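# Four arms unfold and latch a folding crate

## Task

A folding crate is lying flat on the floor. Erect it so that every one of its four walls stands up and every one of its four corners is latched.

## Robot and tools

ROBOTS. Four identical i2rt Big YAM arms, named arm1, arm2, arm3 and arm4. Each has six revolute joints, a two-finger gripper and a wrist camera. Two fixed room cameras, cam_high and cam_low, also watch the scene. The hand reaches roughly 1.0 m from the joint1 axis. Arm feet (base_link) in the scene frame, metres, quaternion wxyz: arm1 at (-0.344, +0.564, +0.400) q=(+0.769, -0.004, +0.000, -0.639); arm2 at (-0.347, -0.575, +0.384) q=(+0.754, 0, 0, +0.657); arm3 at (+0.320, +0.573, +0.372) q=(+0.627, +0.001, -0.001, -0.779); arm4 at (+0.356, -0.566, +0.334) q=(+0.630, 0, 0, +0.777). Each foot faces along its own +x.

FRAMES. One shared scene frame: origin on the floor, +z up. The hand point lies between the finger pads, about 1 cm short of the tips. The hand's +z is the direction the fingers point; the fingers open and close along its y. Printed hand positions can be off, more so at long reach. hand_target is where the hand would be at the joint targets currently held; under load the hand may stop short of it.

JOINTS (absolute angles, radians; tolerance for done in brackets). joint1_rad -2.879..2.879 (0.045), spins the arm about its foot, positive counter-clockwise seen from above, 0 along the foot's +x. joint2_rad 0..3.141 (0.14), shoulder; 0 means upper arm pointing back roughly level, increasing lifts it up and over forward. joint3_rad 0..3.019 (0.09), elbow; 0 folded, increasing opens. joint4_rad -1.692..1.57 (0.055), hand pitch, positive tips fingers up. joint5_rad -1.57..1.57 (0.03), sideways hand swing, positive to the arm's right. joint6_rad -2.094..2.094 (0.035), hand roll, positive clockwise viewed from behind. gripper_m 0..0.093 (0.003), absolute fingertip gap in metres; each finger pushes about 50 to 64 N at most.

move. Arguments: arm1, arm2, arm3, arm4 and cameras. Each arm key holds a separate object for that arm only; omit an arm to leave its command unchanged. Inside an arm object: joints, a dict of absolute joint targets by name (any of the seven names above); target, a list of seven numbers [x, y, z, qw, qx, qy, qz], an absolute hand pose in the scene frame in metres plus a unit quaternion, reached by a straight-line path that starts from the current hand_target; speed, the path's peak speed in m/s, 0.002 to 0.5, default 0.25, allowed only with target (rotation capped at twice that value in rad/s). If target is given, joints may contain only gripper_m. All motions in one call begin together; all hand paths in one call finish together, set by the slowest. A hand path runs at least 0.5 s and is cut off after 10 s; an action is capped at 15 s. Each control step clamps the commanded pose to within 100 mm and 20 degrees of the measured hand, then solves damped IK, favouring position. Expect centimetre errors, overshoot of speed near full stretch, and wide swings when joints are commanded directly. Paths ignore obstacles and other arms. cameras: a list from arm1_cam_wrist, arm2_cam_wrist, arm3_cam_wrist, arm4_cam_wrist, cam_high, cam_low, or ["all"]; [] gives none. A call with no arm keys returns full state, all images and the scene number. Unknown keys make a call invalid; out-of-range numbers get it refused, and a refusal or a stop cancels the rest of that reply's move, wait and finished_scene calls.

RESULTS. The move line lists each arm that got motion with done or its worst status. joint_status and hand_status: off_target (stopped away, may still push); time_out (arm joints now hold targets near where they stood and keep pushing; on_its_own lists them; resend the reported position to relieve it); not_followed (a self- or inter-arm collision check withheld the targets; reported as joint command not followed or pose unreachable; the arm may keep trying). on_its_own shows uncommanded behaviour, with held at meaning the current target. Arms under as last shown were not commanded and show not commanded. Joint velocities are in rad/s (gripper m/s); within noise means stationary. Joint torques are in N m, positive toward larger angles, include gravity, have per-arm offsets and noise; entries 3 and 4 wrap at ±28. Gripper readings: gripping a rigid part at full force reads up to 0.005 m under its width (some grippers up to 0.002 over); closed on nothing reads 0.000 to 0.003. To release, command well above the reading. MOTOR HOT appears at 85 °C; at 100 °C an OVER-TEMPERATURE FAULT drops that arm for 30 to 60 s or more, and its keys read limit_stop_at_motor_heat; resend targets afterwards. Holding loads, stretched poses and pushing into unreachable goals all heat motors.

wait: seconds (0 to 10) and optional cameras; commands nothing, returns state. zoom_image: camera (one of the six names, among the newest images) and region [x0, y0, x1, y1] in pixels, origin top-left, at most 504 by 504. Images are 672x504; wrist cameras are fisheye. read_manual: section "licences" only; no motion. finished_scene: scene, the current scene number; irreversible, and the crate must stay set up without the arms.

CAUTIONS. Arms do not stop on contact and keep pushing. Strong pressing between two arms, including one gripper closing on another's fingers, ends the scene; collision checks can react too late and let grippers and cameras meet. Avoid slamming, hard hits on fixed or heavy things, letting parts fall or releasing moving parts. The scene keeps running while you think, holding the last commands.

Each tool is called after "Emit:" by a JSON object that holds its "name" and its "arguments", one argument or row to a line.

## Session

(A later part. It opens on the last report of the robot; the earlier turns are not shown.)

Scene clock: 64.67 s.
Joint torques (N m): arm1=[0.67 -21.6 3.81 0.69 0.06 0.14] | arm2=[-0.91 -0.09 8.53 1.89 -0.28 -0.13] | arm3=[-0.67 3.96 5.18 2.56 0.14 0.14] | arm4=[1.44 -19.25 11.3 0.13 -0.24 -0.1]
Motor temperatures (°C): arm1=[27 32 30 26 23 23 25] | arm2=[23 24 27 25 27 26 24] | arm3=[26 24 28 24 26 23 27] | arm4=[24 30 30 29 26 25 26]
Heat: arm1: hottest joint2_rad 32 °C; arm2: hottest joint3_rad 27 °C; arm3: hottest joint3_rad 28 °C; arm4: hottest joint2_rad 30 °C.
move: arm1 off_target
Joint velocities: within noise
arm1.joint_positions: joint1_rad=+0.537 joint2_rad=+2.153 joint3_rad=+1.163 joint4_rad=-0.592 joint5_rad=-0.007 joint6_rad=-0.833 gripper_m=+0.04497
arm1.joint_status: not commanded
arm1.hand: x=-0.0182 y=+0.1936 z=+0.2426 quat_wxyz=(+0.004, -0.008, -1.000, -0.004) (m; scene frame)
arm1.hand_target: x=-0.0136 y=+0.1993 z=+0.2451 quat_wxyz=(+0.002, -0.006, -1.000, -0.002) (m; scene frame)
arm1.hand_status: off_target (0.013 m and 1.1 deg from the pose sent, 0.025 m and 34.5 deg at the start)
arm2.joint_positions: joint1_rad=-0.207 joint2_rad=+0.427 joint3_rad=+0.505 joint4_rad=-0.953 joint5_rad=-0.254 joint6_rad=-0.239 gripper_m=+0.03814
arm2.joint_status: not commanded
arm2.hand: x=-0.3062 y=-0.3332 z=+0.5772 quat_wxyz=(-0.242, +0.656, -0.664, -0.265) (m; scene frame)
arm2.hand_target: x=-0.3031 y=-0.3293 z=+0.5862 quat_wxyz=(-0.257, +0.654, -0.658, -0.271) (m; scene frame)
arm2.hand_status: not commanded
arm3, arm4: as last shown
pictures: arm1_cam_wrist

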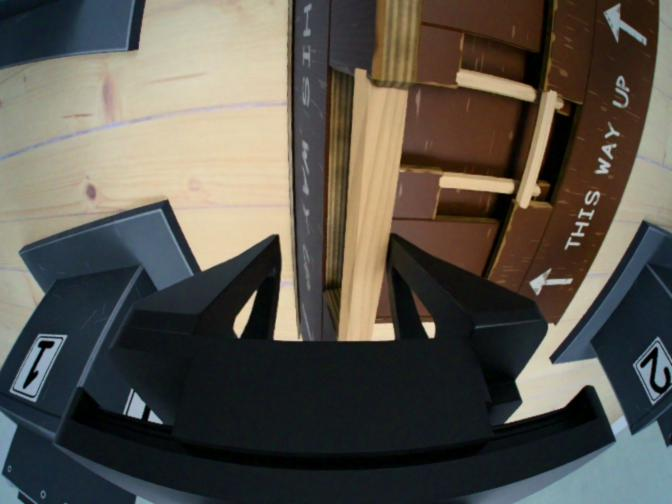

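Emit:
{"name": "move", "arguments": {
  "arm1": {"joints": {"gripper_m": 0.012}}
}}

Emit:
{"name": "move", "arguments": {
  "arm1": {"target": [-0.012, 0.222, 0.243, 0, 0, 1, 0], "speed": 0.1},
  "arm4": {"target": [-0.028, -0.005, 0.14, 0, 1, 0, 0], "speed": 0.15},
  "cameras": ["arm1_cam_wrist", "arm4_cam_wrist", "cam_low"]
}}

Scene clock: 67.07 s.
Joint torques (N m): arm1=[0.85 -21.13 3.82 0.87 -0.18 0.07] | arm2=[-0.85 -0.03 8.53 1.89 -0.28 -0.13] | arm3=[-0.67 3.96 5.22 2.3 0.15 0.13] | arm4=[1.44 -19.25 11.3 0.14 -0.23 -0.1]
Motor temperatures (°C): arm1=[27 32 30 26 23 23 25] | arm2=[23 24 27 25 27 26 24] | arm3=[26 24 28 24 26 23 27] | arm4=[24 30 30 29 26 25 26]
Heat: arm1: hottest joint2_rad 32 °C; arm2: hottest joint3_rad 27 °C; arm3: hottest joint3_rad 28 °C; arm4: hottest joint2_rad 30 °C.
move: arm1 off_target
Joint velocities: within noise
arm1.joint_positions: joint1_rad=+0.537 joint2_rad=+2.146 joint3_rad=+1.163 joint4_rad=-0.591 joint5_rad=-0.003 joint6_rad=-0.822 gripper_m=+0.01661
arm1.joint_status: gripper_m off_target (ended at +0.01663, target +0.01200)
arm1.hand: x=-0.0174 y=+0.1915 z=+0.2455 quat_wxyz=(+0.003, -0.013, -1.000, +0.001) (m; scene frame)
arm1.hand_target: x=-0.0137 y=+0.1993 z=+0.2452 quat_wxyz=(+0.002, -0.007, -1.000, -0.002) (m; scene frame)
arm1.hand_status: not commanded
arm2, arm3, arm4: as last shown
pictures: none

Scene clock: 68.93 s.
Joint torques (N m): arm1=[2.55 -20.66 3.37 0.61 -0.53 0.13] | arm2=[-0.85 -0.09 8.53 1.88 -0.28 -0.13] | arm3=[-0.62 4.07 5.23 2.37 0.14 0.15] | arm4=[1.44 -21.95 11.14 -0.42 -0.24 -0.1]
Motor temperatures (°C): arm1=[27 32 30 26 23 23 25] | arm2=[23 24 27 25 27 26 24] | arm3=[26 24 28 24 26 23 27] | arm4=[24 30 30 29 26 25 26]
Heat: arm1: hottest joint2_rad 32 °C; arm2: hottest joint3_rad 27 °C; arm3: hottest joint3_rad 28 °C; arm4: hottest joint2_rad 30 °C.
move: arm1 off_target; arm4 off_target
Joint velocities: within noise
arm1.joint_positions: joint1_rad=+0.554 joint2_rad=+2.123 joint3_rad=+1.115 joint4_rad=-0.537 joint5_rad=+0.007 joint6_rad=-0.805 gripper_m=+0.01661
arm1.joint_status: not commanded
arm1.hand: x=-0.0172 y=+0.2013 z=+0.2464 quat_wxyz=(-0.004, -0.013, -1.000, +0.015) (m; scene frame)
arm1.hand_target: x=-0.0111 y=+0.2202 z=+0.2429 quat_wxyz=(-0.002, +0.001, -1.000, +0.003) (m; scene frame)
arm1.hand_status: off_target (0.022 m and 2.3 deg from the pose sent, 0.031 m and 1.6 deg at the start)
arm2, arm3: as last shown
arm4.joint_positions: joint1_rad=+0.399 joint2_rad=+2.522 joint3_rad=+1.860 joint4_rad=-0.913 joint5_rad=+0.000 joint6_rad=-0.953 gripper_m=+0.04007
arm4.joint_status: not commanded
arm4.hand: x=-0.0257 y=-0.0158 z=+0.1466 quat_wxyz=(+0.002, +1.000, -0.005, +0.001) (m; scene frame)
arm4.hand_target: x=-0.0293 y=-0.0085 z=+0.1392 quat_wxyz=(+0.001, +1.000, +0.002, -0.001) (m; scene frame)
arm4.hand_status: off_target (0.013 m and 0.6 deg from the pose sent, 0.144 m and 1.6 deg at the start)
pictures: arm1_cam_wrist, arm4_cam_wrist, cam_low

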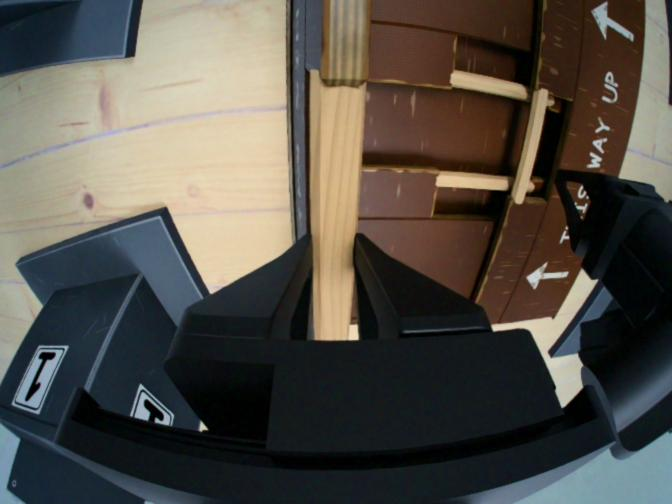

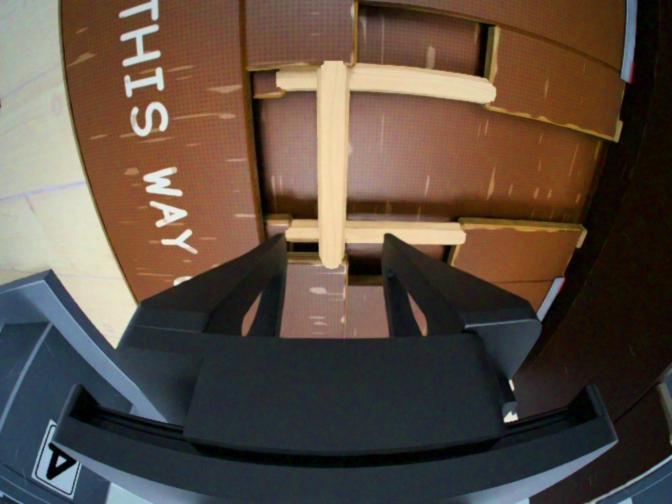

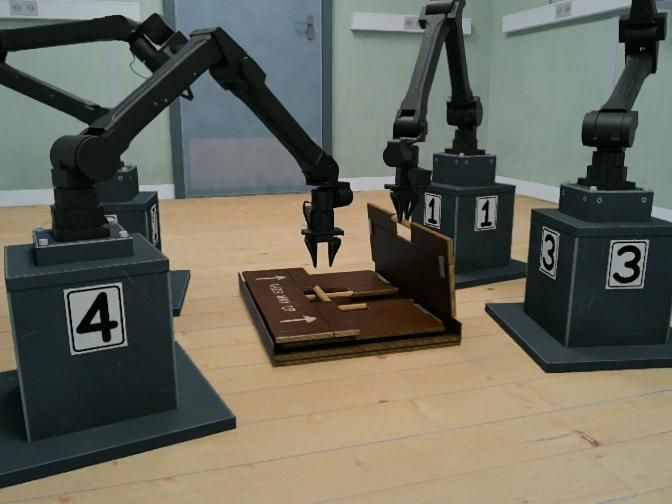

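Emit:
{"name": "move", "arguments": {
  "arm4": {"target": [-0.027, -0.008, 0.031, 0, 1, 0, 0], "speed": 0.15},
  "arm1": {"target": [-0.012, 0.230, 0.243, 0, 0, 1, 0], "speed": 0.1},
  "cameras": ["arm4_cam_wrist"]
}}

Scene clock: 72.13 s.
Joint torques (N m): arm1=[2.32 -19.78 2.99 0.35 -0.75 0.11] | arm2=[-0.85 -0.09 8.51 1.88 -0.29 -0.12] | arm3=[-0.38 3.6 5.03 2.22 0.17 0.11] | arm4=[1.38 -22.3 10.09 0.12 -0.16 -0.08]
Motor temperatures (°C): arm1=[27 32 30 26 23 23 26] | arm2=[23 24 27 25 27 26 24] | arm3=[26 24 28 24 26 23 27] | arm4=[24 30 30 29 26 25 26]
Heat: arm1: hottest joint2_rad 32 °C; arm2: hottest joint3_rad 27 °C; arm3: hottest joint3_rad 28 °C; arm4: hottest joint2_rad 30 °C.
move: arm1 off_target; arm4 off_target
Joint velocities: within noise
arm1.joint_positions: joint1_rad=+0.562 joint2_rad=+2.116 joint3_rad=+1.101 joint4_rad=-0.526 joint5_rad=+0.011 joint6_rad=-0.794 gripper_m=+0.01661
arm1.joint_status: not commanded
arm1.hand: x=-0.0171 y=+0.2055 z=+0.2471 quat_wxyz=(-0.004, -0.015, -1.000, +0.018) (m; scene frame)
arm1.hand_target: x=-0.0126 y=+0.2290 z=+0.2434 quat_wxyz=(+0.000, -0.001, -1.000, +0.001) (m; scene frame)
arm1.hand_status: off_target (0.025 m and 2.7 deg from the pose sent, 0.029 m and 2.3 deg at the start)
arm2, arm3: as last shown
arm4.joint_positions: joint1_rad=+0.395 joint2_rad=+2.736 joint3_rad=+1.965 joint4_rad=-0.816 joint5_rad=+0.000 joint6_rad=-0.953 gripper_m=+0.04007
arm4.joint_status: not commanded
arm4.hand: x=-0.0213 y=-0.0168 z=+0.0379 quat_wxyz=(+0.007, +1.000, -0.008, +0.005) (m; scene frame)
arm4.hand_target: x=-0.0236 y=-0.0075 z=+0.0313 quat_wxyz=(+0.000, +1.000, -0.002, +0.000) (m; scene frame)
arm4.hand_status: off_target (0.013 m and 1.3 deg from the pose sent, 0.116 m and 0.6 deg at the start)
pictures: arm4_cam_wrist

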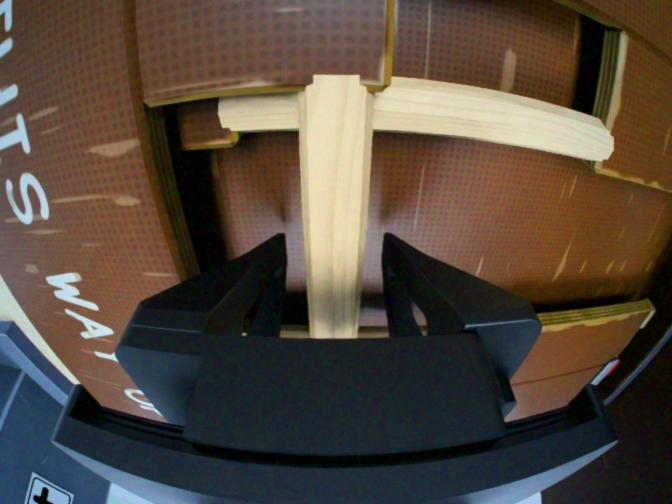

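Emit:
{"name": "move", "arguments": {
  "arm4": {"joints": {"gripper_m": 0.017}}
}}

Emit:
{"name": "move", "arguments": {
  "arm4": {"joints": {"gripper_m": 0.007}}
}}

Emit:
{"name": "move", "arguments": {
  "arm4": {"target": [-0.024, -0.031, 0.1445, 0.0872, 0.9962, 0, 0], "speed": 0.1},
  "cameras": ["arm4_cam_wrist"]
}}

Scene clock: 74.80 s.
Joint torques (N m): arm1=[2.43 -20.6 2.85 0.14 -0.71 0.13] | arm2=[-0.85 -0.09 8.51 1.88 -0.28 -0.12] | arm3=[-0.44 4.01 5.18 2.26 0.17 0.11] | arm4=[1.38 -22.71 10.1 0.13 -0.17 -0.08]
Motor temperatures (°C): arm1=[27 32 30 26 23 23 26] | arm2=[23 24 27 25 27 26 24] | arm3=[26 24 28 24 26 23 27] | arm4=[24 31 30 29 26 25 26]
Heat: arm1: hottest joint2_rad 32 °C; arm2: hottest joint3_rad 27 °C; arm3: hottest joint3_rad 28 °C; arm4: hottest joint2_rad 31 °C.
move: arm4 done
Joint velocities: within noise
arm1, arm2, arm3: as last shown
arm4.joint_positions: joint1_rad=+0.395 joint2_rad=+2.736 joint3_rad=+1.965 joint4_rad=-0.816 joint5_rad=+0.000 joint6_rad=-0.953 gripper_m=+0.01728
arm4.joint_status: all done
arm4.hand: x=-0.0213 y=-0.0168 z=+0.0379 quat_wxyz=(+0.007, +1.000, -0.008, +0.005) (m; scene frame)
arm4.hand_target: x=-0.0236 y=-0.0075 z=+0.0313 quat_wxyz=(+0.000, +1.000, -0.002, +0.000) (m; scene frame)
arm4.hand_status: not commanded
pictures: none

Scene clock: 75.23 s.
Joint torques (N m): arm1=[2.61 -20.19 2.95 0.25 -0.75 0.1] | arm2=[-0.85 -0.03 8.53 1.89 -0.28 -0.13] | arm3=[-0.62 3.84 5.14 2.29 0.15 0.11] | arm4=[1.38 -22.71 10.09 0.13 -0.16 -0.08]
Motor temperatures (°C): arm1=[27 32 30 26 23 23 26] | arm2=[23 24 27 25 27 26 24] | arm3=[26 24 28 24 26 23 27] | arm4=[24 31 30 29 26 25 26]
Heat: arm1: hottest joint2_rad 32 °C; arm2: hottest joint3_rad 27 °C; arm3: hottest joint3_rad 28 °C; arm4: hottest joint2_rad 31 °C.
move: arm4 off_target
Joint velocities: within noise
arm1, arm2, arm3: as last shown
arm4.joint_positions: joint1_rad=+0.395 joint2_rad=+2.734 joint3_rad=+1.965 joint4_rad=-0.816 joint5_rad=+0.000 joint6_rad=-0.953 gripper_m=+0.01600
arm4.joint_status: gripper_m off_target (ended at +0.01602, target +0.00700)
arm4.hand: x=-0.0216 y=-0.0163 z=+0.0389 quat_wxyz=(+0.006, +1.000, -0.008, +0.004) (m; scene frame)
arm4.hand_target: x=-0.0239 y=-0.0070 z=+0.0323 quat_wxyz=(-0.001, +1.000, -0.002, +0.000) (m; scene frame)
arm4.hand_status: not commanded
pictures: none

Scene clock: 76.93 s.
Joint torques (N m): arm1=[2.73 -20.31 2.93 0.18 -0.7 0.08] | arm2=[-0.85 -0.09 8.51 1.88 -0.28 -0.13] | arm3=[-0.85 3.78 5.18 2.29 0.15 0.09] | arm4=[1.79 -28.81 8.58 -3.96 -0.94 -0.17]
Motor temperatures (°C): arm1=[27 32 30 26 23 23 26] | arm2=[23 24 27 25 27 26 24] | arm3=[26 24 28 24 26 23 27] | arm4=[24 31 30 29 26 25 26]
Heat: arm1: hottest joint2_rad 32 °C; arm2: hottest joint3_rad 27 °C; arm3: hottest joint3_rad 28 °C; arm4: hottest joint2_rad 31 °C.
move: arm4 off_target
Joint velocities: within noise
arm1, arm2, arm3: as last shown
arm4.joint_positions: joint1_rad=+0.386 joint2_rad=+2.638 joint3_rad=+1.966 joint4_rad=-1.014 joint5_rad=-0.075 joint6_rad=-0.963 gripper_m=+0.01543
arm4.joint_status: not commanded
arm4.hand: x=-0.0217 y=-0.0285 z=+0.1049 quat_wxyz=(+0.068, +0.998, -0.010, +0.001) (m; scene frame)
arm4.hand_target: x=-0.0264 y=-0.0283 z=+0.1420 quat_wxyz=(+0.082, +0.997, +0.000, -0.002) (m; scene frame)
arm4.hand_status: off_target (0.040 m and 2.4 deg from the pose sent, 0.107 m and 9.4 deg at the start)
pictures: arm4_cam_wrist

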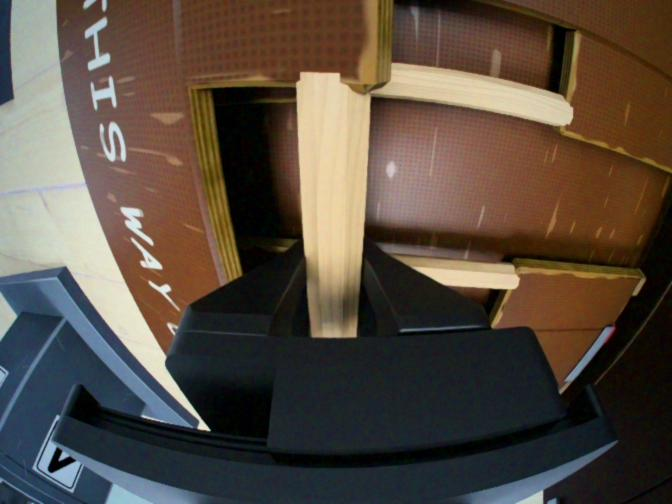

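Emit:
{"name": "move", "arguments": {
  "arm4": {"target": [-0.024, -0.066, 0.203, 0.1736, 0.9848, 0, 0], "speed": 0.1}
}}

Emit:
{"name": "move", "arguments": {
  "arm4": {"target": [-0.024, -0.091, 0.226, 0.2250, 0.9744, 0, 0], "speed": 0.1},
  "cameras": ["arm4_cam_wrist"]
}}

Scene clock: 79.53 s.
Joint torques (N m): arm1=[2.78 -20.48 2.84 0.25 -0.69 0.14] | arm2=[-0.91 -0.03 8.53 1.89 -0.28 -0.13] | arm3=[-0.44 3.66 5.22 2.32 0.17 0.1] | arm4=[2.08 -27.22 9.69 -3.97 -0.71 -0.17]
Motor temperatures (°C): arm1=[27 32 30 26 23 23 26] | arm2=[23 24 27 25 27 26 24] | arm3=[26 24 28 24 26 23 27] | arm4=[24 31 30 29 26 25 26]
Heat: arm1: hottest joint2_rad 32 °C; arm2: hottest joint3_rad 27 °C; arm3: hottest joint3_rad 28 °C; arm4: hottest joint2_rad 31 °C.
move: arm4 off_target
Joint velocities: within noise
arm1, arm2: as last shown
arm3.joint_positions: joint1_rad=+0.868 joint2_rad=+0.482 joint3_rad=+1.633 joint4_rad=-1.455 joint5_rad=+0.267 joint6_rad=-0.464 gripper_m=+0.09396
arm3.joint_status: not commanded
arm3.hand: x=+0.3451 y=+0.4623 z=+1.0140 quat_wxyz=(-0.385, -0.257, -0.760, +0.456) (m; scene frame)
arm3.hand_target: x=+0.3424 y=+0.4658 z=+1.0199 quat_wxyz=(-0.391, -0.257, -0.755, +0.460) (m; scene frame)
arm3.hand_status: not commanded
arm4.joint_positions: joint1_rad=+0.389 joint2_rad=+2.553 joint3_rad=+1.966 joint4_rad=-1.259 joint5_rad=-0.181 joint6_rad=-0.983 gripper_m=+0.01583
arm4.joint_status: not commanded
arm4.hand: x=-0.0210 y=-0.0657 z=+0.1713 quat_wxyz=(+0.163, +0.987, -0.009, +0.002) (m; scene frame)
arm4.hand_target: x=-0.0265 y=-0.0664 z=+0.2025 quat_wxyz=(+0.173, +0.985, +0.002, +0.000) (m; scene frame)
arm4.hand_status: off_target (0.032 m and 1.6 deg from the pose sent, 0.105 m and 12.2 deg at the start)
pictures: none

Scene clock: 80.73 s.
Joint torques (N m): arm1=[2.26 -20.66 2.95 0.23 -0.72 0.11] | arm2=[-0.91 -0.09 8.51 1.88 -0.28 -0.12] | arm3=[-0.5 3.6 5.34 2.36 0.16 0.08] | arm4=[2.32 -27.63 9.09 -5.14 -1.1 -0.19]
Motor temperatures (°C): arm1=[27 32 30 26 23 23 26] | arm2=[23 24 27 25 27 26 24] | arm3=[26 24 28 24 26 23 27] | arm4=[24 31 30 29 27 25 27]
Heat: arm1: hottest joint2_rad 32 °C; arm2: hottest joint3_rad 27 °C; arm3: hottest joint3_rad 28 °C; arm4: hottest joint2_rad 31 °C.
move: arm4 off_target
Joint velocities: within noise
arm1, arm3: as last shown
arm2.joint_positions: joint1_rad=-0.207 joint2_rad=+0.427 joint3_rad=+0.505 joint4_rad=-0.953 joint5_rad=-0.254 joint6_rad=-0.239 gripper_m=+0.03814
arm2.joint_status: not commanded
arm2.hand: x=-0.3062 y=-0.3332 z=+0.5772 quat_wxyz=(-0.242, +0.656, -0.664, -0.265) (m; scene frame)
arm2.hand_target: x=-0.3031 y=-0.3293 z=+0.5862 quat_wxyz=(-0.257, +0.654, -0.658, -0.271) (m; scene frame)
arm2.hand_status: not commanded
arm4.joint_positions: joint1_rad=+0.392 joint2_rad=+2.538 joint3_rad=+1.966 joint4_rad=-1.339 joint5_rad=-0.227 joint6_rad=-0.993 gripper_m=+0.01574
arm4.joint_status: not commanded
arm4.hand: x=-0.0213 y=-0.0826 z=+0.1879 quat_wxyz=(+0.202, +0.979, -0.009, +0.000) (m; scene frame)
arm4.hand_target: x=-0.0259 y=-0.0908 z=+0.2244 quat_wxyz=(+0.223, +0.975, +0.001, +0.000) (m; scene frame)
arm4.hand_status: off_target (0.039 m and 2.9 deg from the pose sent, 0.060 m and 7.3 deg at the start)
pictures: arm4_cam_wrist

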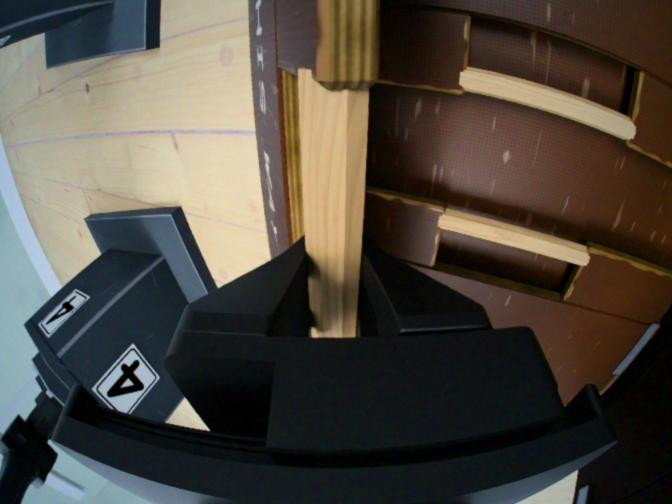

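Emit:
{"name": "move", "arguments": {
  "arm4": {"target": [-0.024, -0.118, 0.246, 0.2756, 0.9613, 0, 0], "speed": 0.1}
}}

Emit:
{"name": "move", "arguments": {
  "arm4": {"target": [-0.024, -0.141, 0.260, 0.3007, 0.9537, 0, 0], "speed": 0.1}
}}

Emit:
{"name": "move", "arguments": {
  "arm4": {"target": [-0.024, -0.166, 0.266, 0.3214, 0.9469, 0, 0], "speed": 0.1},
  "cameras": ["arm4_cam_wrist", "cam_low"]
}}

Scene clock: 83.37 s.
Joint torques (N m): arm1=[2.37 -19.6 2.91 0.21 -0.71 0.15] | arm2=[-0.85 -0.03 8.53 1.89 -0.28 -0.13] | arm3=[-0.5 4.01 5.12 2.3 0.19 0.09] | arm4=[2.43 -28.22 7.79 -5.2 -1.1 -0.19]
Motor temperatures (°C): arm1=[27 33 30 26 24 23 26] | arm2=[23 24 27 25 27 26 24] | arm3=[26 24 28 24 26 23 27] | arm4=[24 32 30 29 27 25 27]
Heat: arm1: hottest joint2_rad 33 °C; arm2: hottest joint3_rad 27 °C; arm3: hottest joint3_rad 28 °C; arm4: hottest joint2_rad 32 °C.
move: arm4 off_target
Joint velocities: within noise
arm1, arm2, arm3: as last shown
arm4.joint_positions: joint1_rad=+0.398 joint2_rad=+2.529 joint3_rad=+1.966 joint4_rad=-1.437 joint5_rad=-0.288 joint6_rad=-1.012 gripper_m=+0.01589
arm4.joint_status: not commanded
arm4.hand: x=-0.0222 y=-0.1061 z=+0.2047 quat_wxyz=(+0.253, +0.967, -0.008, -0.001) (m; scene frame)
arm4.hand_target: x=-0.0254 y=-0.1169 z=+0.2440 quat_wxyz=(+0.275, +0.962, +0.000, -0.001) (m; scene frame)
arm4.hand_status: off_target (0.043 m and 2.8 deg from the pose sent, 0.068 m and 8.8 deg at the start)
pictures: none

Scene clock: 84.50 s.
Joint torques (N m): arm1=[2.9 -20.42 2.99 0.2 -0.73 0.11] | arm2=[-0.91 -0.03 8.51 1.91 -0.29 -0.13] | arm3=[-0.62 3.6 5.19 2.45 0.15 0.11] | arm4=[2.37 -28.75 6.54 -4.44 -1.01 -0.16]
Motor temperatures (°C): arm1=[27 33 30 26 24 23 26] | arm2=[23 24 27 25 27 26 24] | arm3=[26 24 28 24 26 23 27] | arm4=[24 32 30 29 27 25 27]
Heat: arm1: hottest joint2_rad 33 °C; arm2: hottest joint3_rad 27 °C; arm3: hottest joint3_rad 28 °C; arm4: hottest joint2_rad 32 °C.
move: arm4 off_target
Joint velocities: within noise
arm1, arm2, arm3: as last shown
arm4.joint_positions: joint1_rad=+0.413 joint2_rad=+2.499 joint3_rad=+1.925 joint4_rad=-1.488 joint5_rad=-0.323 joint6_rad=-1.016 gripper_m=+0.01589
arm4.joint_status: not commanded
arm4.hand: x=-0.0223 y=-0.1317 z=+0.2192 quat_wxyz=(+0.287, +0.958, -0.007, +0.003) (m; scene frame)
arm4.hand_target: x=-0.0254 y=-0.1408 z=+0.2581 quat_wxyz=(+0.300, +0.954, +0.000, +0.001) (m; scene frame)
arm4.hand_status: off_target (0.042 m and 1.9 deg from the pose sent, 0.065 m and 5.8 deg at the start)
pictures: none

Scene clock: 85.50 s.
Joint torques (N m): arm1=[2.43 -20.31 2.92 0.14 -0.7 0.11] | arm2=[-0.85 -0.09 8.51 1.88 -0.28 -0.12] | arm3=[0.15 4.07 5.19 2.41 0.19 0.09] | arm4=[2.32 -27.87 6.11 -4.36 -0.97 -0.15]
Motor temperatures (°C): arm1=[27 33 30 26 24 23 26] | arm2=[23 24 27 25 27 26 24] | arm3=[26 24 28 24 26 23 27] | arm4=[24 32 30 29 27 25 27]
Heat: arm1: hottest joint2_rad 33 °C; arm2: hottest joint3_rad 27 °C; arm3: hottest joint3_rad 28 °C; arm4: hottest joint2_rad 32 °C.
move: arm4 off_target
Joint velocities: within noise
arm1.joint_positions: joint1_rad=+0.562 joint2_rad=+2.116 joint3_rad=+1.101 joint4_rad=-0.526 joint5_rad=+0.011 joint6_rad=-0.794 gripper_m=+0.01661
arm1.joint_status: not commanded
arm1.hand: x=-0.0171 y=+0.2055 z=+0.2471 quat_wxyz=(-0.004, -0.015, -1.000, +0.018) (m; scene frame)
arm1.hand_target: x=-0.0126 y=+0.2290 z=+0.2434 quat_wxyz=(+0.000, -0.001, -1.000, +0.001) (m; scene frame)
arm1.hand_status: not commanded
arm2, arm3: as last shown
arm4.joint_positions: joint1_rad=+0.428 joint2_rad=+2.466 joint3_rad=+1.863 joint4_rad=-1.493 joint5_rad=-0.355 joint6_rad=-1.018 gripper_m=+0.01542
arm4.joint_status: not commanded
arm4.hand: x=-0.0227 y=-0.1548 z=+0.2273 quat_wxyz=(+0.307, +0.952, -0.006, +0.001) (m; scene frame)
arm4.hand_target: x=-0.0245 y=-0.1645 z=+0.2643 quat_wxyz=(+0.321, +0.947, +0.000, +0.000) (m; scene frame)
arm4.hand_status: off_target (0.040 m and 1.9 deg from the pose sent, 0.058 m and 4.3 deg at the start)
pictures: arm4_cam_wrist, cam_low

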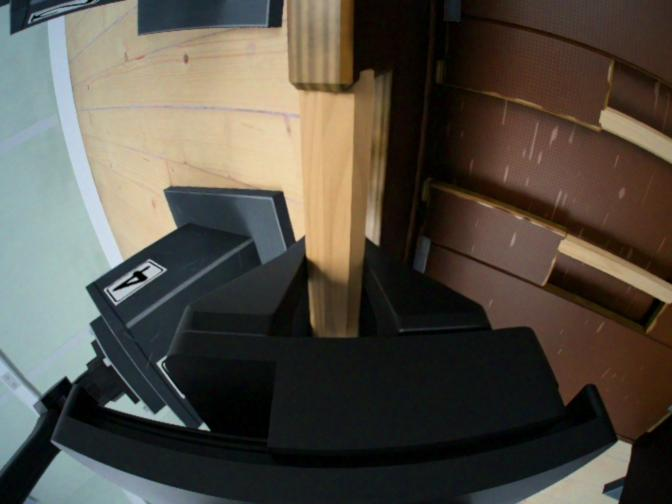

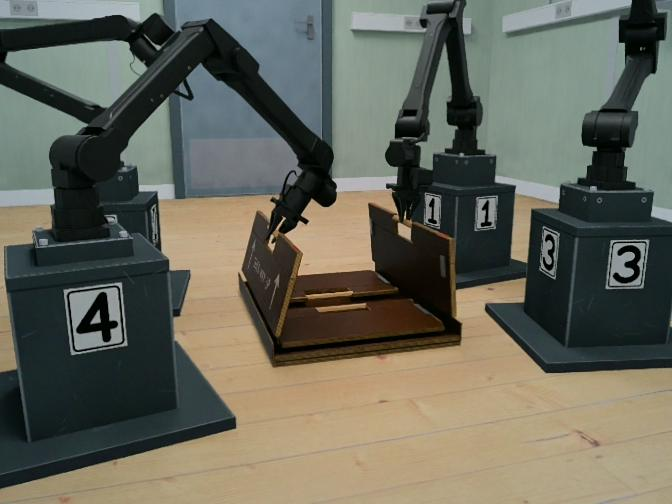

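Emit:
{"name": "move", "arguments": {
  "arm4": {"target": [-0.024, -0.196, 0.274, 0.3420, 0.9397, 0, 0], "speed": 0.1}
}}

Emit:
{"name": "move", "arguments": {
  "arm4": {"target": [-0.024, -0.223, 0.272, 0.3420, 0.9397, 0, 0], "speed": 0.1}
}}

Emit:
{"name": "move", "arguments": {
  "arm4": {"target": [-0.024, -0.241, 0.262, 0.3256, 0.9455, 0, 0], "speed": 0.1},
  "cameras": ["arm4_cam_wrist", "cam_low", "cam_high"]
}}

Scene clock: 87.93 s.
Joint torques (N m): arm1=[2.73 -20.66 2.95 0.14 -0.71 0.12] | arm2=[-0.85 -0.09 8.51 1.88 -0.28 -0.13] | arm3=[-0.62 4.19 5.3 2.4 0.15 0.15] | arm4=[2.43 -27.58 4.97 -4.49 -1.18 -0.12]
Motor temperatures (°C): arm1=[27 33 30 26 24 23 26] | arm2=[23 24 28 25 27 26 24] | arm3=[26 24 28 24 26 23 27] | arm4=[24 32 30 29 27 25 27]
Heat: arm1: hottest joint2_rad 33 °C; arm2: hottest joint3_rad 28 °C; arm3: hottest joint3_rad 28 °C; arm4: hottest joint2_rad 32 °C.
move: arm4 off_target
Joint velocities: within noise
arm1, arm2, arm3: as last shown
arm4.joint_positions: joint1_rad=+0.447 joint2_rad=+2.427 joint3_rad=+1.791 joint4_rad=-1.485 joint5_rad=-0.385 joint6_rad=-1.013 gripper_m=+0.01540
arm4.joint_status: not commanded
arm4.hand: x=-0.0223 y=-0.1799 z=+0.2344 quat_wxyz=(+0.324, +0.946, -0.006, +0.001) (m; scene frame)
arm4.hand_target: x=-0.0225 y=-0.1933 z=+0.2714 quat_wxyz=(+0.342, +0.940, -0.003, +0.000) (m; scene frame)
arm4.hand_status: off_target (0.043 m and 2.3 deg from the pose sent, 0.062 m and 4.3 deg at the start)
pictures: none

Scene clock: 88.97 s.
Joint torques (N m): arm1=[2.55 -20.31 2.97 0.16 -0.7 0.13] | arm2=[-0.85 -0.03 8.53 1.87 -0.28 -0.13] | arm3=[-0.56 3.84 5.16 2.19 0.19 0.11] | arm4=[2.96 -26.52 4.49 -4.49 -1.15 -0.1]
Motor temperatures (°C): arm1=[27 33 30 26 24 23 26] | arm2=[23 24 28 25 27 26 24] | arm3=[26 24 28 24 26 23 27] | arm4=[24 32 30 29 27 25 27]
Heat: arm1: hottest joint2_rad 33 °C; arm2: hottest joint3_rad 28 °C; arm3: hottest joint3_rad 28 °C; arm4: hottest joint2_rad 32 °C.
move: arm4 off_target
Joint velocities: within noise
arm1, arm2, arm3: as last shown
arm4.joint_positions: joint1_rad=+0.467 joint2_rad=+2.377 joint3_rad=+1.701 joint4_rad=-1.422 joint5_rad=-0.401 joint6_rad=-0.990 gripper_m=+0.01565
arm4.joint_status: not commanded
arm4.hand: x=-0.0230 y=-0.2005 z=+0.2370 quat_wxyz=(+0.320, +0.947, -0.008, -0.006) (m; scene frame)
arm4.hand_target: x=-0.0228 y=-0.2192 z=+0.2700 quat_wxyz=(+0.341, +0.940, -0.003, -0.001) (m; scene frame)
arm4.hand_status: off_target (0.042 m and 2.9 deg from the pose sent, 0.057 m and 2.3 deg at the start)
pictures: none

Scene clock: 90.00 s.
Joint torques (N m): arm1=[2.32 -20.31 2.89 0.28 -0.69 0.11] | arm2=[-0.85 -0.03 8.53 1.88 -0.29 -0.13] | arm3=[-0.56 4.48 5.24 2.35 0.18 0.13] | arm4=[4.31 -25.05 3.56 -4.21 -1.1 -0.05]
Motor temperatures (°C): arm1=[27 33 30 26 24 23 26] | arm2=[23 24 28 25 27 26 24] | arm3=[26 24 28 24 26 23 27] | arm4=[24 32 30 29 27 25 27]
Heat: arm1: hottest joint2_rad 33 °C; arm2: hottest joint3_rad 28 °C; arm3: hottest joint3_rad 28 °C; arm4: hottest joint2_rad 32 °C.
move: arm4 off_target
Joint velocities: within noise
arm1, arm2, arm3: as last shown
arm4.joint_positions: joint1_rad=+0.479 joint2_rad=+2.332 joint3_rad=+1.629 joint4_rad=-1.338 joint5_rad=-0.395 joint6_rad=-0.958 gripper_m=+0.01569
arm4.joint_status: not commanded
arm4.hand: x=-0.0235 y=-0.2085 z=+0.2361 quat_wxyz=(+0.297, +0.955, -0.011, -0.014) (m; scene frame)
arm4.hand_target: x=-0.0240 y=-0.2387 z=+0.2603 quat_wxyz=(+0.325, +0.946, -0.001, +0.001) (m; scene frame)
arm4.hand_status: off_target (0.042 m and 3.9 deg from the pose sent, 0.048 m and 1.3 deg at the start)
pictures: arm4_cam_wrist, cam_high, cam_low

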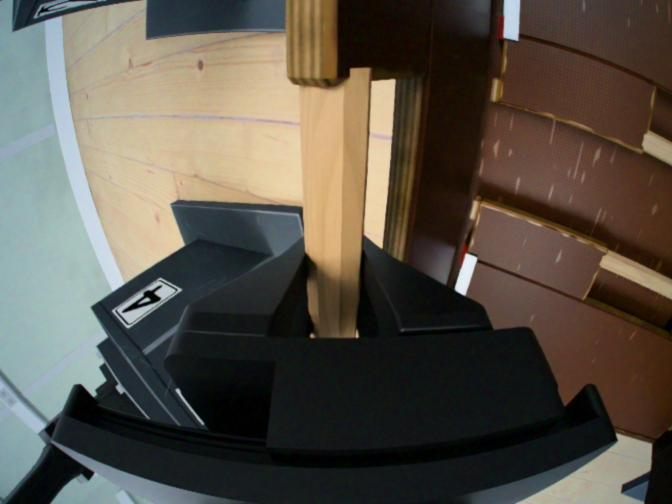

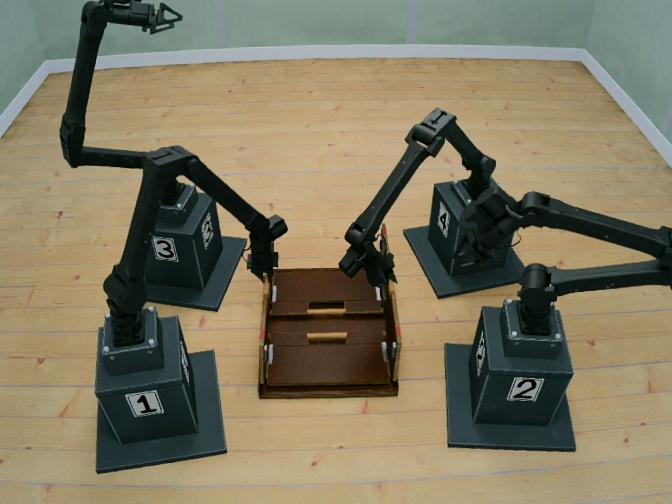

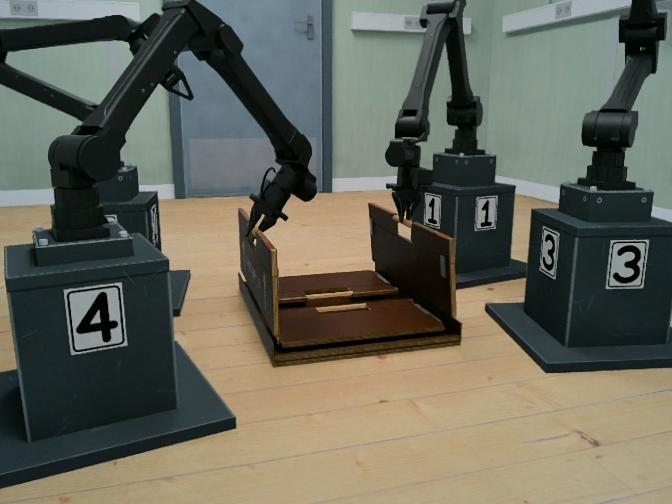

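Emit:
{"name": "move", "arguments": {
  "arm4": {"target": [-0.024, -0.212, 0.244, 0.3007, 0.9537, 0, 0], "speed": 0.1}
}}

Emit:
{"name": "move", "arguments": {
  "arm4": {"joints": {"gripper_m": 0.045}}
}}

Emit:
{"name": "move", "arguments": {
  "arm4": {"target": [-0.026, -0.191, 0.234, 0, 1, 0, 0], "speed": 0.2},
  "cameras": ["arm4_cam_wrist", "cam_low"]
}}

Scene clock: 97.40 s.
Joint torques (N m): arm1=[2.43 -19.96 2.82 0.31 -0.68 0.1] | arm2=[-0.85 -0.03 8.53 1.88 -0.28 -0.13] | arm3=[-0.26 4.01 5.19 2.39 0.16 0.11] | arm4=[2.49 -21.66 7.76 -3.03 -0.2 -0.12]
Motor temperatures (°C): arm1=[27 33 29 26 24 23 26] | arm2=[23 24 28 25 27 26 24] | arm3=[26 24 28 24 26 23 27] | arm4=[24 33 29 29 27 25 27]
Heat: arm1: hottest joint2_rad 33 °C; arm2: hottest joint3_rad 28 °C; arm3: hottest joint3_rad 28 °C; arm4: hottest joint2_rad 33 °C.
move: arm4 done
Joint velocities: within noise
arm1, arm2: as last shown
arm3.joint_positions: joint1_rad=+0.868 joint2_rad=+0.482 joint3_rad=+1.633 joint4_rad=-1.455 joint5_rad=+0.267 joint6_rad=-0.464 gripper_m=+0.09396
arm3.joint_status: not commanded
arm3.hand: x=+0.3451 y=+0.4623 z=+1.0140 quat_wxyz=(-0.385, -0.257, -0.760, +0.456) (m; scene frame)
arm3.hand_target: x=+0.3424 y=+0.4658 z=+1.0199 quat_wxyz=(-0.391, -0.257, -0.755, +0.460) (m; scene frame)
arm3.hand_status: not commanded
arm4.joint_positions: joint1_rad=+0.481 joint2_rad=+2.332 joint3_rad=+1.630 joint4_rad=-1.335 joint5_rad=-0.383 joint6_rad=-0.956 gripper_m=+0.01569
arm4.joint_status: not commanded
arm4.hand: x=-0.0231 y=-0.2071 z=+0.2353 quat_wxyz=(+0.292, +0.956, -0.009, -0.010) (m; scene frame)
arm4.hand_target: x=-0.0243 y=-0.2119 z=+0.2440 quat_wxyz=(+0.300, +0.954, +0.000, -0.001) (m; scene frame)
arm4.hand_status: done (0.010 m and 1.8 deg from the pose sent, 0.009 m and 2.0 deg at the start)
pictures: none

Scene clock: 98.03 s.
Joint torques (N m): arm1=[2.49 -20.78 3.02 0.32 -0.69 0.15] | arm2=[-0.85 -0.03 8.53 1.91 -0.28 -0.13] | arm3=[-0.62 3.72 5.15 2.32 0.18 0.11] | arm4=[2.49 -21.42 7.69 -1.78 -0.28 -0.12]
Motor temperatures (°C): arm1=[27 33 29 26 24 23 26] | arm2=[23 24 28 25 27 26 24] | arm3=[26 24 28 24 26 23 27] | arm4=[24 33 29 29 27 25 27]
Heat: arm1: hottest joint2_rad 33 °C; arm2: hottest joint3_rad 28 °C; arm3: hottest joint3_rad 28 °C; arm4: hottest joint2_rad 33 °C.
move: arm4 done
Joint velocities: within noise
arm1, arm3: as last shown
arm2.joint_positions: joint1_rad=-0.207 joint2_rad=+0.427 joint3_rad=+0.505 joint4_rad=-0.953 joint5_rad=-0.254 joint6_rad=-0.239 gripper_m=+0.03814
arm2.joint_status: not commanded
arm2.hand: x=-0.3062 y=-0.3332 z=+0.5772 quat_wxyz=(-0.242, +0.656, -0.664, -0.265) (m; scene frame)
arm2.hand_target: x=-0.3031 y=-0.3293 z=+0.5862 quat_wxyz=(-0.257, +0.654, -0.658, -0.271) (m; scene frame)
arm2.hand_status: not commanded
arm4.joint_positions: joint1_rad=+0.482 joint2_rad=+2.329 joint3_rad=+1.630 joint4_rad=-1.365 joint5_rad=-0.380 joint6_rad=-0.956 gripper_m=+0.04488
arm4.joint_status: all done
arm4.hand: x=-0.0196 y=-0.2118 z=+0.2400 quat_wxyz=(+0.302, +0.953, -0.010, +0.000) (m; scene frame)
arm4.hand_target: x=-0.0244 y=-0.2125 z=+0.2445 quat_wxyz=(+0.301, +0.954, +0.001, +0.000) (m; scene frame)
arm4.hand_status: not commanded
pictures: none

Scene clock: 100.30 s.
Joint torques (N m): arm1=[2.37 -20.07 3.04 0.05 -0.75 0.12] | arm2=[-0.85 -0.09 8.51 1.89 -0.29 -0.13] | arm3=[-0.73 4.19 5.18 2.41 0.18 0.11] | arm4=[2.73 -19.49 5.96 0.25 -0.17 0.28]
Motor temperatures (°C): arm1=[27 33 29 26 24 23 26] | arm2=[23 24 28 25 27 26 24] | arm3=[26 24 28 24 26 23 27] | arm4=[24 32 29 29 27 25 27]
Heat: arm1: hottest joint2_rad 33 °C; arm2: hottest joint3_rad 28 °C; arm3: hottest joint3_rad 28 °C; arm4: hottest joint2_rad 32 °C.
move: arm4 done
Joint velocities: within noise
arm1, arm2, arm3: as last shown
arm4.joint_positions: joint1_rad=+0.573 joint2_rad=+2.105 joint3_rad=+1.300 joint4_rad=-0.778 joint5_rad=-0.001 joint6_rad=-0.791 gripper_m=+0.04497
arm4.joint_status: not commanded
arm4.hand: x=-0.0203 y=-0.1858 z=+0.2330 quat_wxyz=(+0.005, +1.000, +0.000, +0.004) (m; scene frame)
arm4.hand_target: x=-0.0239 y=-0.1921 z=+0.2341 quat_wxyz=(+0.003, +1.000, -0.001, +0.002) (m; scene frame)
arm4.hand_status: done (0.008 m and 0.7 deg from the pose sent, 0.023 m and 35.1 deg at the start)
pictures: arm4_cam_wrist, cam_low

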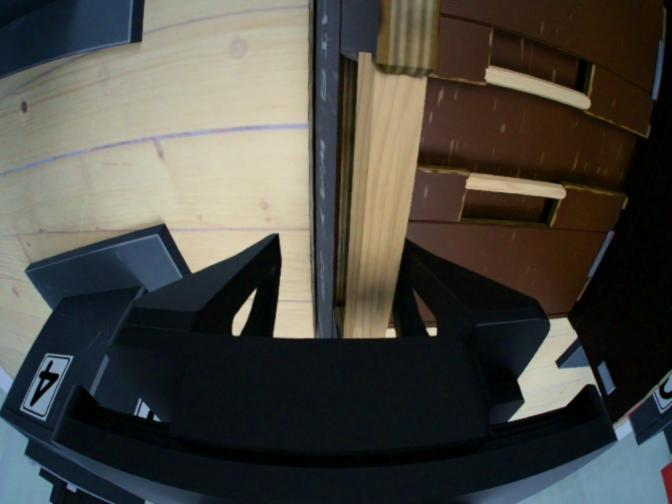

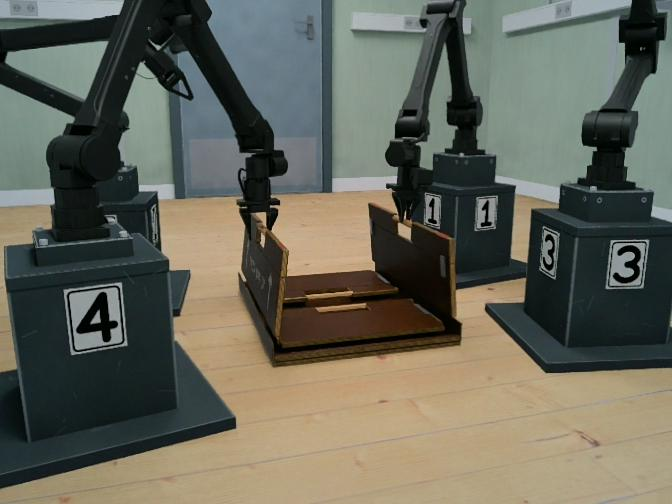

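Emit:
{"name": "move", "arguments": {
  "arm4": {"joints": {"gripper_m": 0.012}}
}}

Emit:
{"name": "move", "arguments": {
  "arm4": {"target": [-0.026, -0.214, 0.232, 0, 1, 0, 0], "speed": 0.1},
  "arm2": {"target": [-0.20, -0.14, 0.46, 0, 0.7071, -0.7071, 0], "speed": 0.25},
  "cameras": ["cam_high", "cam_low", "arm4_cam_wrist"]
}}

Scene clock: 102.10 s.
Joint torques (N m): arm1=[2.78 -20.31 2.96 0.32 -0.67 0.15] | arm2=[-0.85 -0.09 8.5 1.89 -0.28 -0.13] | arm3=[-0.62 3.78 5.05 2.52 0.15 0.09] | arm4=[2.73 -19.08 6 0.16 -0.25 0.11]
Motor temperatures (°C): arm1=[27 33 29 26 24 23 26] | arm2=[23 24 28 25 27 26 24] | arm3=[26 24 28 24 26 23 27] | arm4=[24 32 29 29 27 25 27]
Heat: arm1: hottest joint2_rad 33 °C; arm2: hottest joint3_rad 28 °C; arm3: hottest joint3_rad 28 °C; arm4: hottest joint2_rad 32 °C.
move: arm4 off_target
Joint velocities: within noise
arm1, arm2, arm3: as last shown
arm4.joint_positions: joint1_rad=+0.573 joint2_rad=+2.102 joint3_rad=+1.300 joint4_rad=-0.775 joint5_rad=+0.002 joint6_rad=-0.775 gripper_m=+0.01649
arm4.joint_status: gripper_m off_target (ended at +0.01652, target +0.01200)
arm4.hand: x=-0.0210 y=-0.1844 z=+0.2346 quat_wxyz=(+0.001, +1.000, -0.008, +0.003) (m; scene frame)
arm4.hand_target: x=-0.0238 y=-0.1920 z=+0.2337 quat_wxyz=(+0.003, +1.000, -0.002, +0.002) (m; scene frame)
arm4.hand_status: not commanded
pictures: none

Scene clock: 104.53 s.
Joint torques (N m): arm1=[2.96 -20.89 2.97 0.36 -0.72 0.13] | arm2=[0.85 -14.62 9.22 -0.14 0.1 -0.12] | arm3=[-1.08 3.78 5.2 2.35 0.19 0.1] | arm4=[3.72 -18.61 5.44 -0.02 -0.71 0.2]
Motor temperatures (°C): arm1=[27 33 29 26 24 23 26] | arm2=[23 24 28 25 27 26 24] | arm3=[26 24 28 24 26 23 27] | arm4=[24 32 29 29 27 25 27]
Heat: arm1: hottest joint2_rad 33 °C; arm2: hottest joint3_rad 28 °C; arm3: hottest joint3_rad 28 °C; arm4: hottest joint2_rad 32 °C.
move: arm2 off_target; arm4 off_target
Joint velocities: within noise
arm1.joint_positions: joint1_rad=+0.562 joint2_rad=+2.116 joint3_rad=+1.101 joint4_rad=-0.526 joint5_rad=+0.011 joint6_rad=-0.794 gripper_m=+0.01661
arm1.joint_status: not commanded
arm1.hand: x=-0.0171 y=+0.2055 z=+0.2471 quat_wxyz=(-0.004, -0.015, -1.000, +0.018) (m; scene frame)
arm1.hand_target: x=-0.0126 y=+0.2290 z=+0.2434 quat_wxyz=(+0.000, -0.001, -1.000, +0.001) (m; scene frame)
arm1.hand_status: not commanded
arm2.joint_positions: joint1_rad=-0.201 joint2_rad=+1.651 joint3_rad=+1.124 joint4_rad=-1.082 joint5_rad=+0.001 joint6_rad=-0.315 gripper_m=+0.03814
arm2.joint_status: not commanded
arm2.hand: x=-0.2004 y=-0.1598 z=+0.4468 quat_wxyz=(+0.017, +0.699, -0.715, +0.009) (m; scene frame)
arm2.hand_target: x=-0.1988 y=-0.1432 z=+0.4587 quat_wxyz=(+0.003, +0.706, -0.708, +0.004) (m; scene frame)
arm2.hand_status: off_target (0.024 m and 2.5 deg from the pose sent, 0.250 m and 42.0 deg at the start)
arm3: as last shown
arm4.joint_positions: joint1_rad=+0.593 joint2_rad=+2.076 joint3_rad=+1.253 joint4_rad=-0.726 joint5_rad=+0.019 joint6_rad=-0.756 gripper_m=+0.01649
arm4.joint_status: not commanded
arm4.hand: x=-0.0216 y=-0.1946 z=+0.2355 quat_wxyz=(-0.014, +1.000, -0.008, -0.002) (m; scene frame)
arm4.hand_target: x=-0.0272 y=-0.2120 z=+0.2328 quat_wxyz=(-0.004, +1.000, +0.001, -0.003) (m; scene frame)
arm4.hand_status: off_target (0.020 m and 1.9 deg from the pose sent, 0.030 m and 0.9 deg at the start)
pictures: arm4_cam_wrist, cam_high, cam_low

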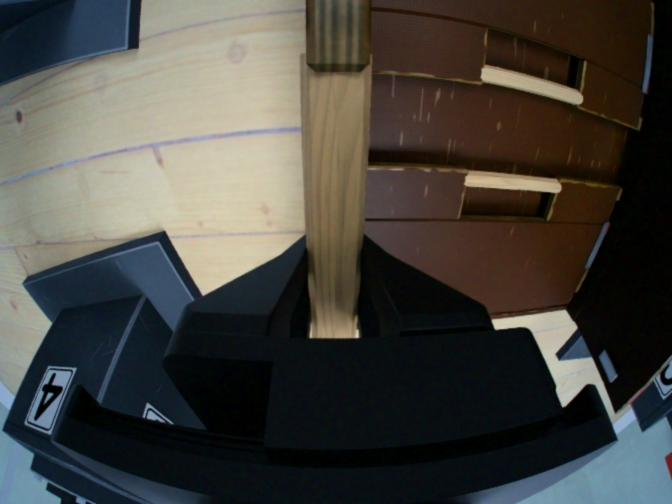

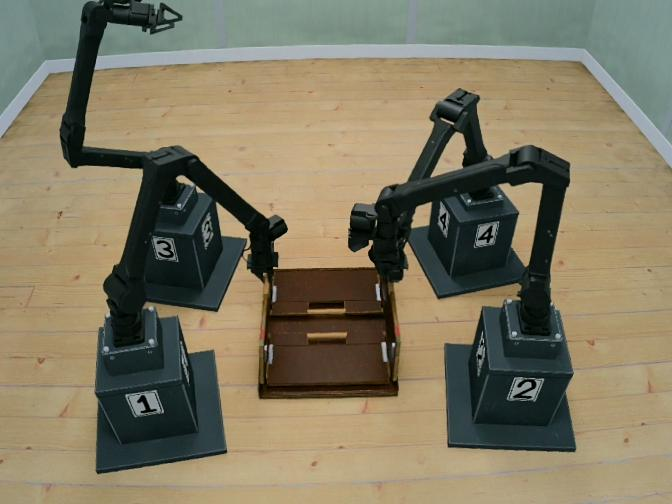

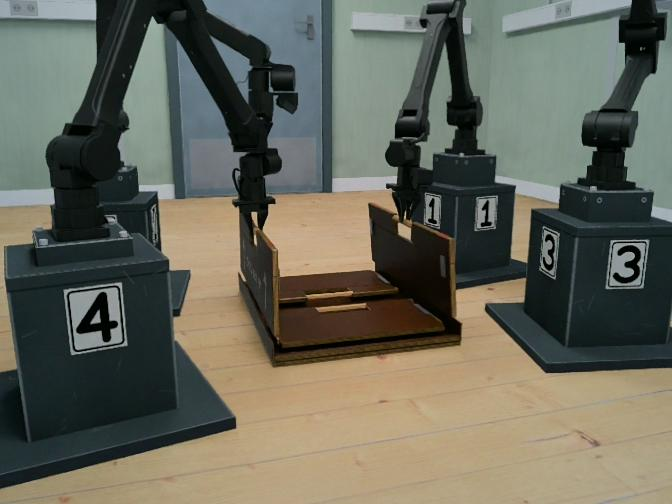

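Emit:
{"name": "move", "arguments": {
  "arm4": {"target": [-0.026, -0.222, 0.232, 0, 1, 0, 0], "speed": 0.1},
  "arm2": {"target": [-0.078, 0.027, 0.20, 0, 0.7071, -0.7071, 0], "speed": 0.25},
  "cameras": ["arm2_cam_wrist", "cam_low"]
}}

Scene clock: 109.30 s.
Joint torques (N m): arm1=[2.84 -21.01 3.03 0.14 -0.71 0.11] | arm2=[-0.67 -24.64 8.03 -0.2 -0.14 -0.13] | arm3=[-1.14 4.6 5.12 2.44 0.13 0.11] | arm4=[4.19 -18.67 4.86 -0.47 -0.87 0.27]
Motor temperatures (°C): arm1=[27 33 29 26 24 23 26] | arm2=[23 24 28 25 27 26 24] | arm3=[26 24 28 24 26 23 27] | arm4=[24 32 29 29 27 25 27]
Heat: arm1: hottest joint2_rad 33 °C; arm2: hottest joint3_rad 28 °C; arm3: hottest joint3_rad 28 °C; arm4: hottest joint2_rad 32 °C.
move: arm2 off_target; arm4 off_target
Joint velocities: within noise
arm1, arm3: as last shown
arm2.joint_positions: joint1_rad=-0.276 joint2_rad=+2.483 joint3_rad=+1.754 joint4_rad=-0.867 joint5_rad=+0.001 joint6_rad=-0.412 gripper_m=+0.03814
arm2.joint_status: not commanded
arm2.hand: x=-0.0887 y=+0.0125 z=+0.1910 quat_wxyz=(+0.011, +0.707, -0.707, +0.005) (m; scene frame)
arm2.hand_target: x=-0.0794 y=+0.0250 z=+0.1994 quat_wxyz=(+0.000, +0.708, -0.707, -0.001) (m; scene frame)
arm2.hand_status: off_target (0.020 m and 1.4 deg from the pose sent, 0.333 m and 2.5 deg at the start)
arm4.joint_positions: joint1_rad=+0.597 joint2_rad=+2.071 joint3_rad=+1.242 joint4_rad=-0.715 joint5_rad=+0.022 joint6_rad=-0.749 gripper_m=+0.01649
arm4.joint_status: not commanded
arm4.hand: x=-0.0215 y=-0.1973 z=+0.2350 quat_wxyz=(-0.017, +1.000, -0.009, -0.002) (m; scene frame)
arm4.hand_target: x=-0.0254 y=-0.2212 z=+0.2317 quat_wxyz=(+0.000, +1.000, +0.000, +0.001) (m; scene frame)
arm4.hand_status: off_target (0.025 m and 2.2 deg from the pose sent, 0.028 m and 1.9 deg at the start)
pictures: arm2_cam_wrist, cam_low

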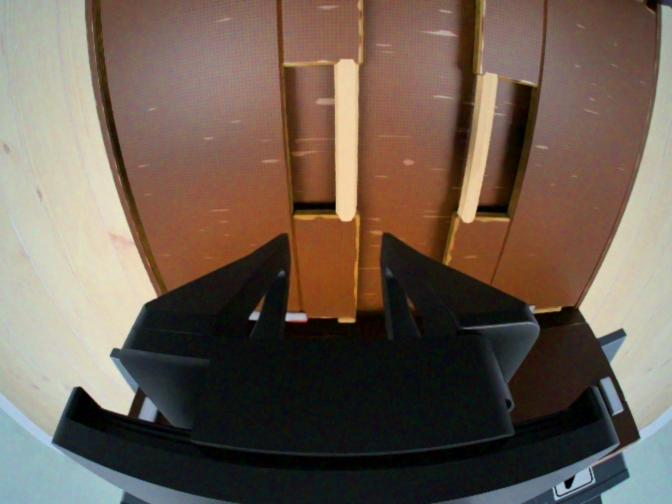

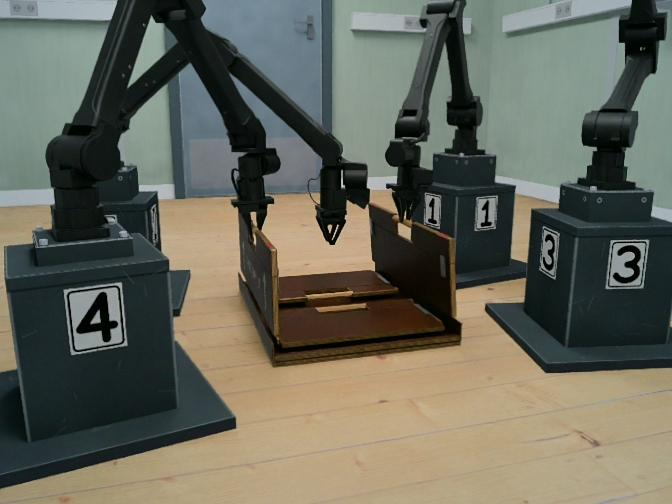

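Emit:
{"name": "move", "arguments": {
  "arm2": {"target": [-0.070, 0.025, 0.075, 0, 0.7071, -0.7071, 0], "speed": 0.2},
  "cameras": ["arm2_cam_wrist"]
}}

Scene clock: 113.57 s.
Joint torques (N m): arm1=[2.67 -20.13 2.82 0.12 -0.71 0.16] | arm2=[-0.91 -25.82 7.16 0.54 -0.08 -0.13] | arm3=[-0.85 4.07 5.16 2.33 0.18 0.14] | arm4=[4.19 -18.67 4.86 -0.47 -0.87 0.27]
Motor temperatures (°C): arm1=[27 33 29 26 24 23 26] | arm2=[23 25 28 25 27 26 24] | arm3=[25 24 28 24 26 23 27] | arm4=[24 32 29 29 27 25 27]
Heat: arm1: hottest joint2_rad 33 °C; arm2: hottest joint3_rad 28 °C; arm3: hottest joint3_rad 28 °C; arm4: hottest joint2_rad 32 °C.
move: arm2 off_target
Joint velocities: within noise
arm1, arm3, arm4: as last shown
arm2.joint_positions: joint1_rad=-0.279 joint2_rad=+2.743 joint3_rad=+1.892 joint4_rad=-0.766 joint5_rad=+0.001 joint6_rad=-0.423 gripper_m=+0.03814
arm2.joint_status: not commanded
arm2.hand: x=-0.0885 y=+0.0079 z=+0.0643 quat_wxyz=(+0.021, +0.709, -0.704, +0.009) (m; scene frame)
arm2.hand_target: x=-0.0741 y=+0.0251 z=+0.0752 quat_wxyz=(+0.000, +0.709, -0.705, +0.000) (m; scene frame)
arm2.hand_status: off_target (0.027 m and 2.7 deg from the pose sent, 0.118 m and 1.4 deg at the start)
pictures: arm2_cam_wrist

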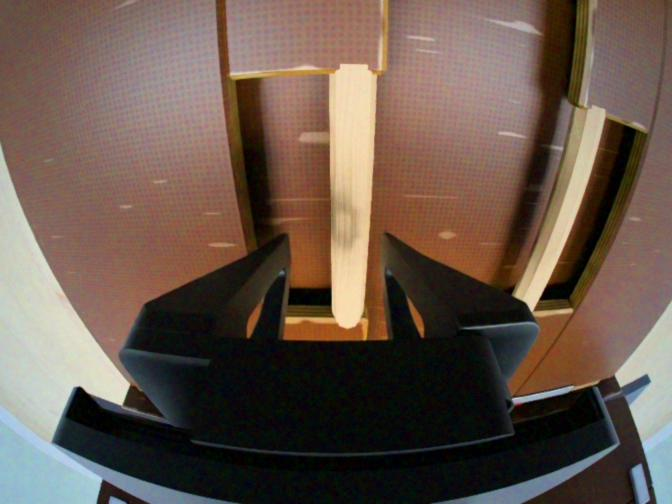

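Emit:
{"name": "move", "arguments": {
  "arm2": {"target": [-0.066, 0.028, 0.031, 0, 0.7071, -0.7071, 0], "speed": 0.12},
  "cameras": ["arm2_cam_wrist"]
}}

Scene clock: 116.27 s.
Joint torques (N m): arm1=[2.37 -19.96 2.89 0.25 -0.72 0.14] | arm2=[-0.67 -25.93 7.24 0.39 -0.09 -0.13] | arm3=[-0.79 4.13 5.26 2.4 0.17 0.1] | arm4=[4.19 -18.67 4.86 -0.47 -0.87 0.27]
Motor temperatures (°C): arm1=[27 33 29 26 24 23 26] | arm2=[23 25 28 25 27 26 24] | arm3=[25 24 28 24 26 23 27] | arm4=[24 32 29 29 27 25 27]
Heat: arm1: hottest joint2_rad 33 °C; arm2: hottest joint3_rad 28 °C; arm3: hottest joint3_rad 28 °C; arm4: hottest joint2_rad 32 °C.
move: arm2 off_target
Joint velocities: within noise
arm1, arm3, arm4: as last shown
arm2.joint_positions: joint1_rad=-0.298 joint2_rad=+2.848 joint3_rad=+1.995 joint4_rad=-0.754 joint5_rad=+0.001 joint6_rad=-0.426 gripper_m=+0.03814
arm2.joint_status: not commanded
arm2.hand: x=-0.0740 y=+0.0112 z=+0.0242 quat_wxyz=(+0.016, +0.704, -0.710, +0.007) (m; scene frame)
arm2.hand_target: x=-0.0617 y=+0.0254 z=+0.0318 quat_wxyz=(+0.000, +0.704, -0.710, +0.000) (m; scene frame)
arm2.hand_status: off_target (0.020 m and 2.1 deg from the pose sent, 0.045 m and 2.7 deg at the start)
pictures: arm2_cam_wrist

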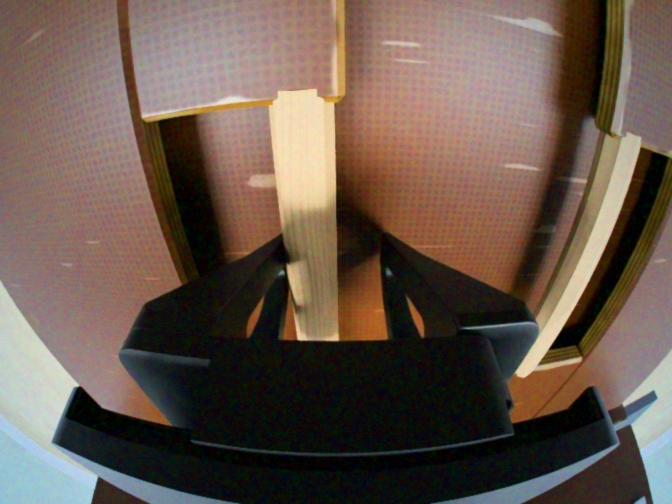

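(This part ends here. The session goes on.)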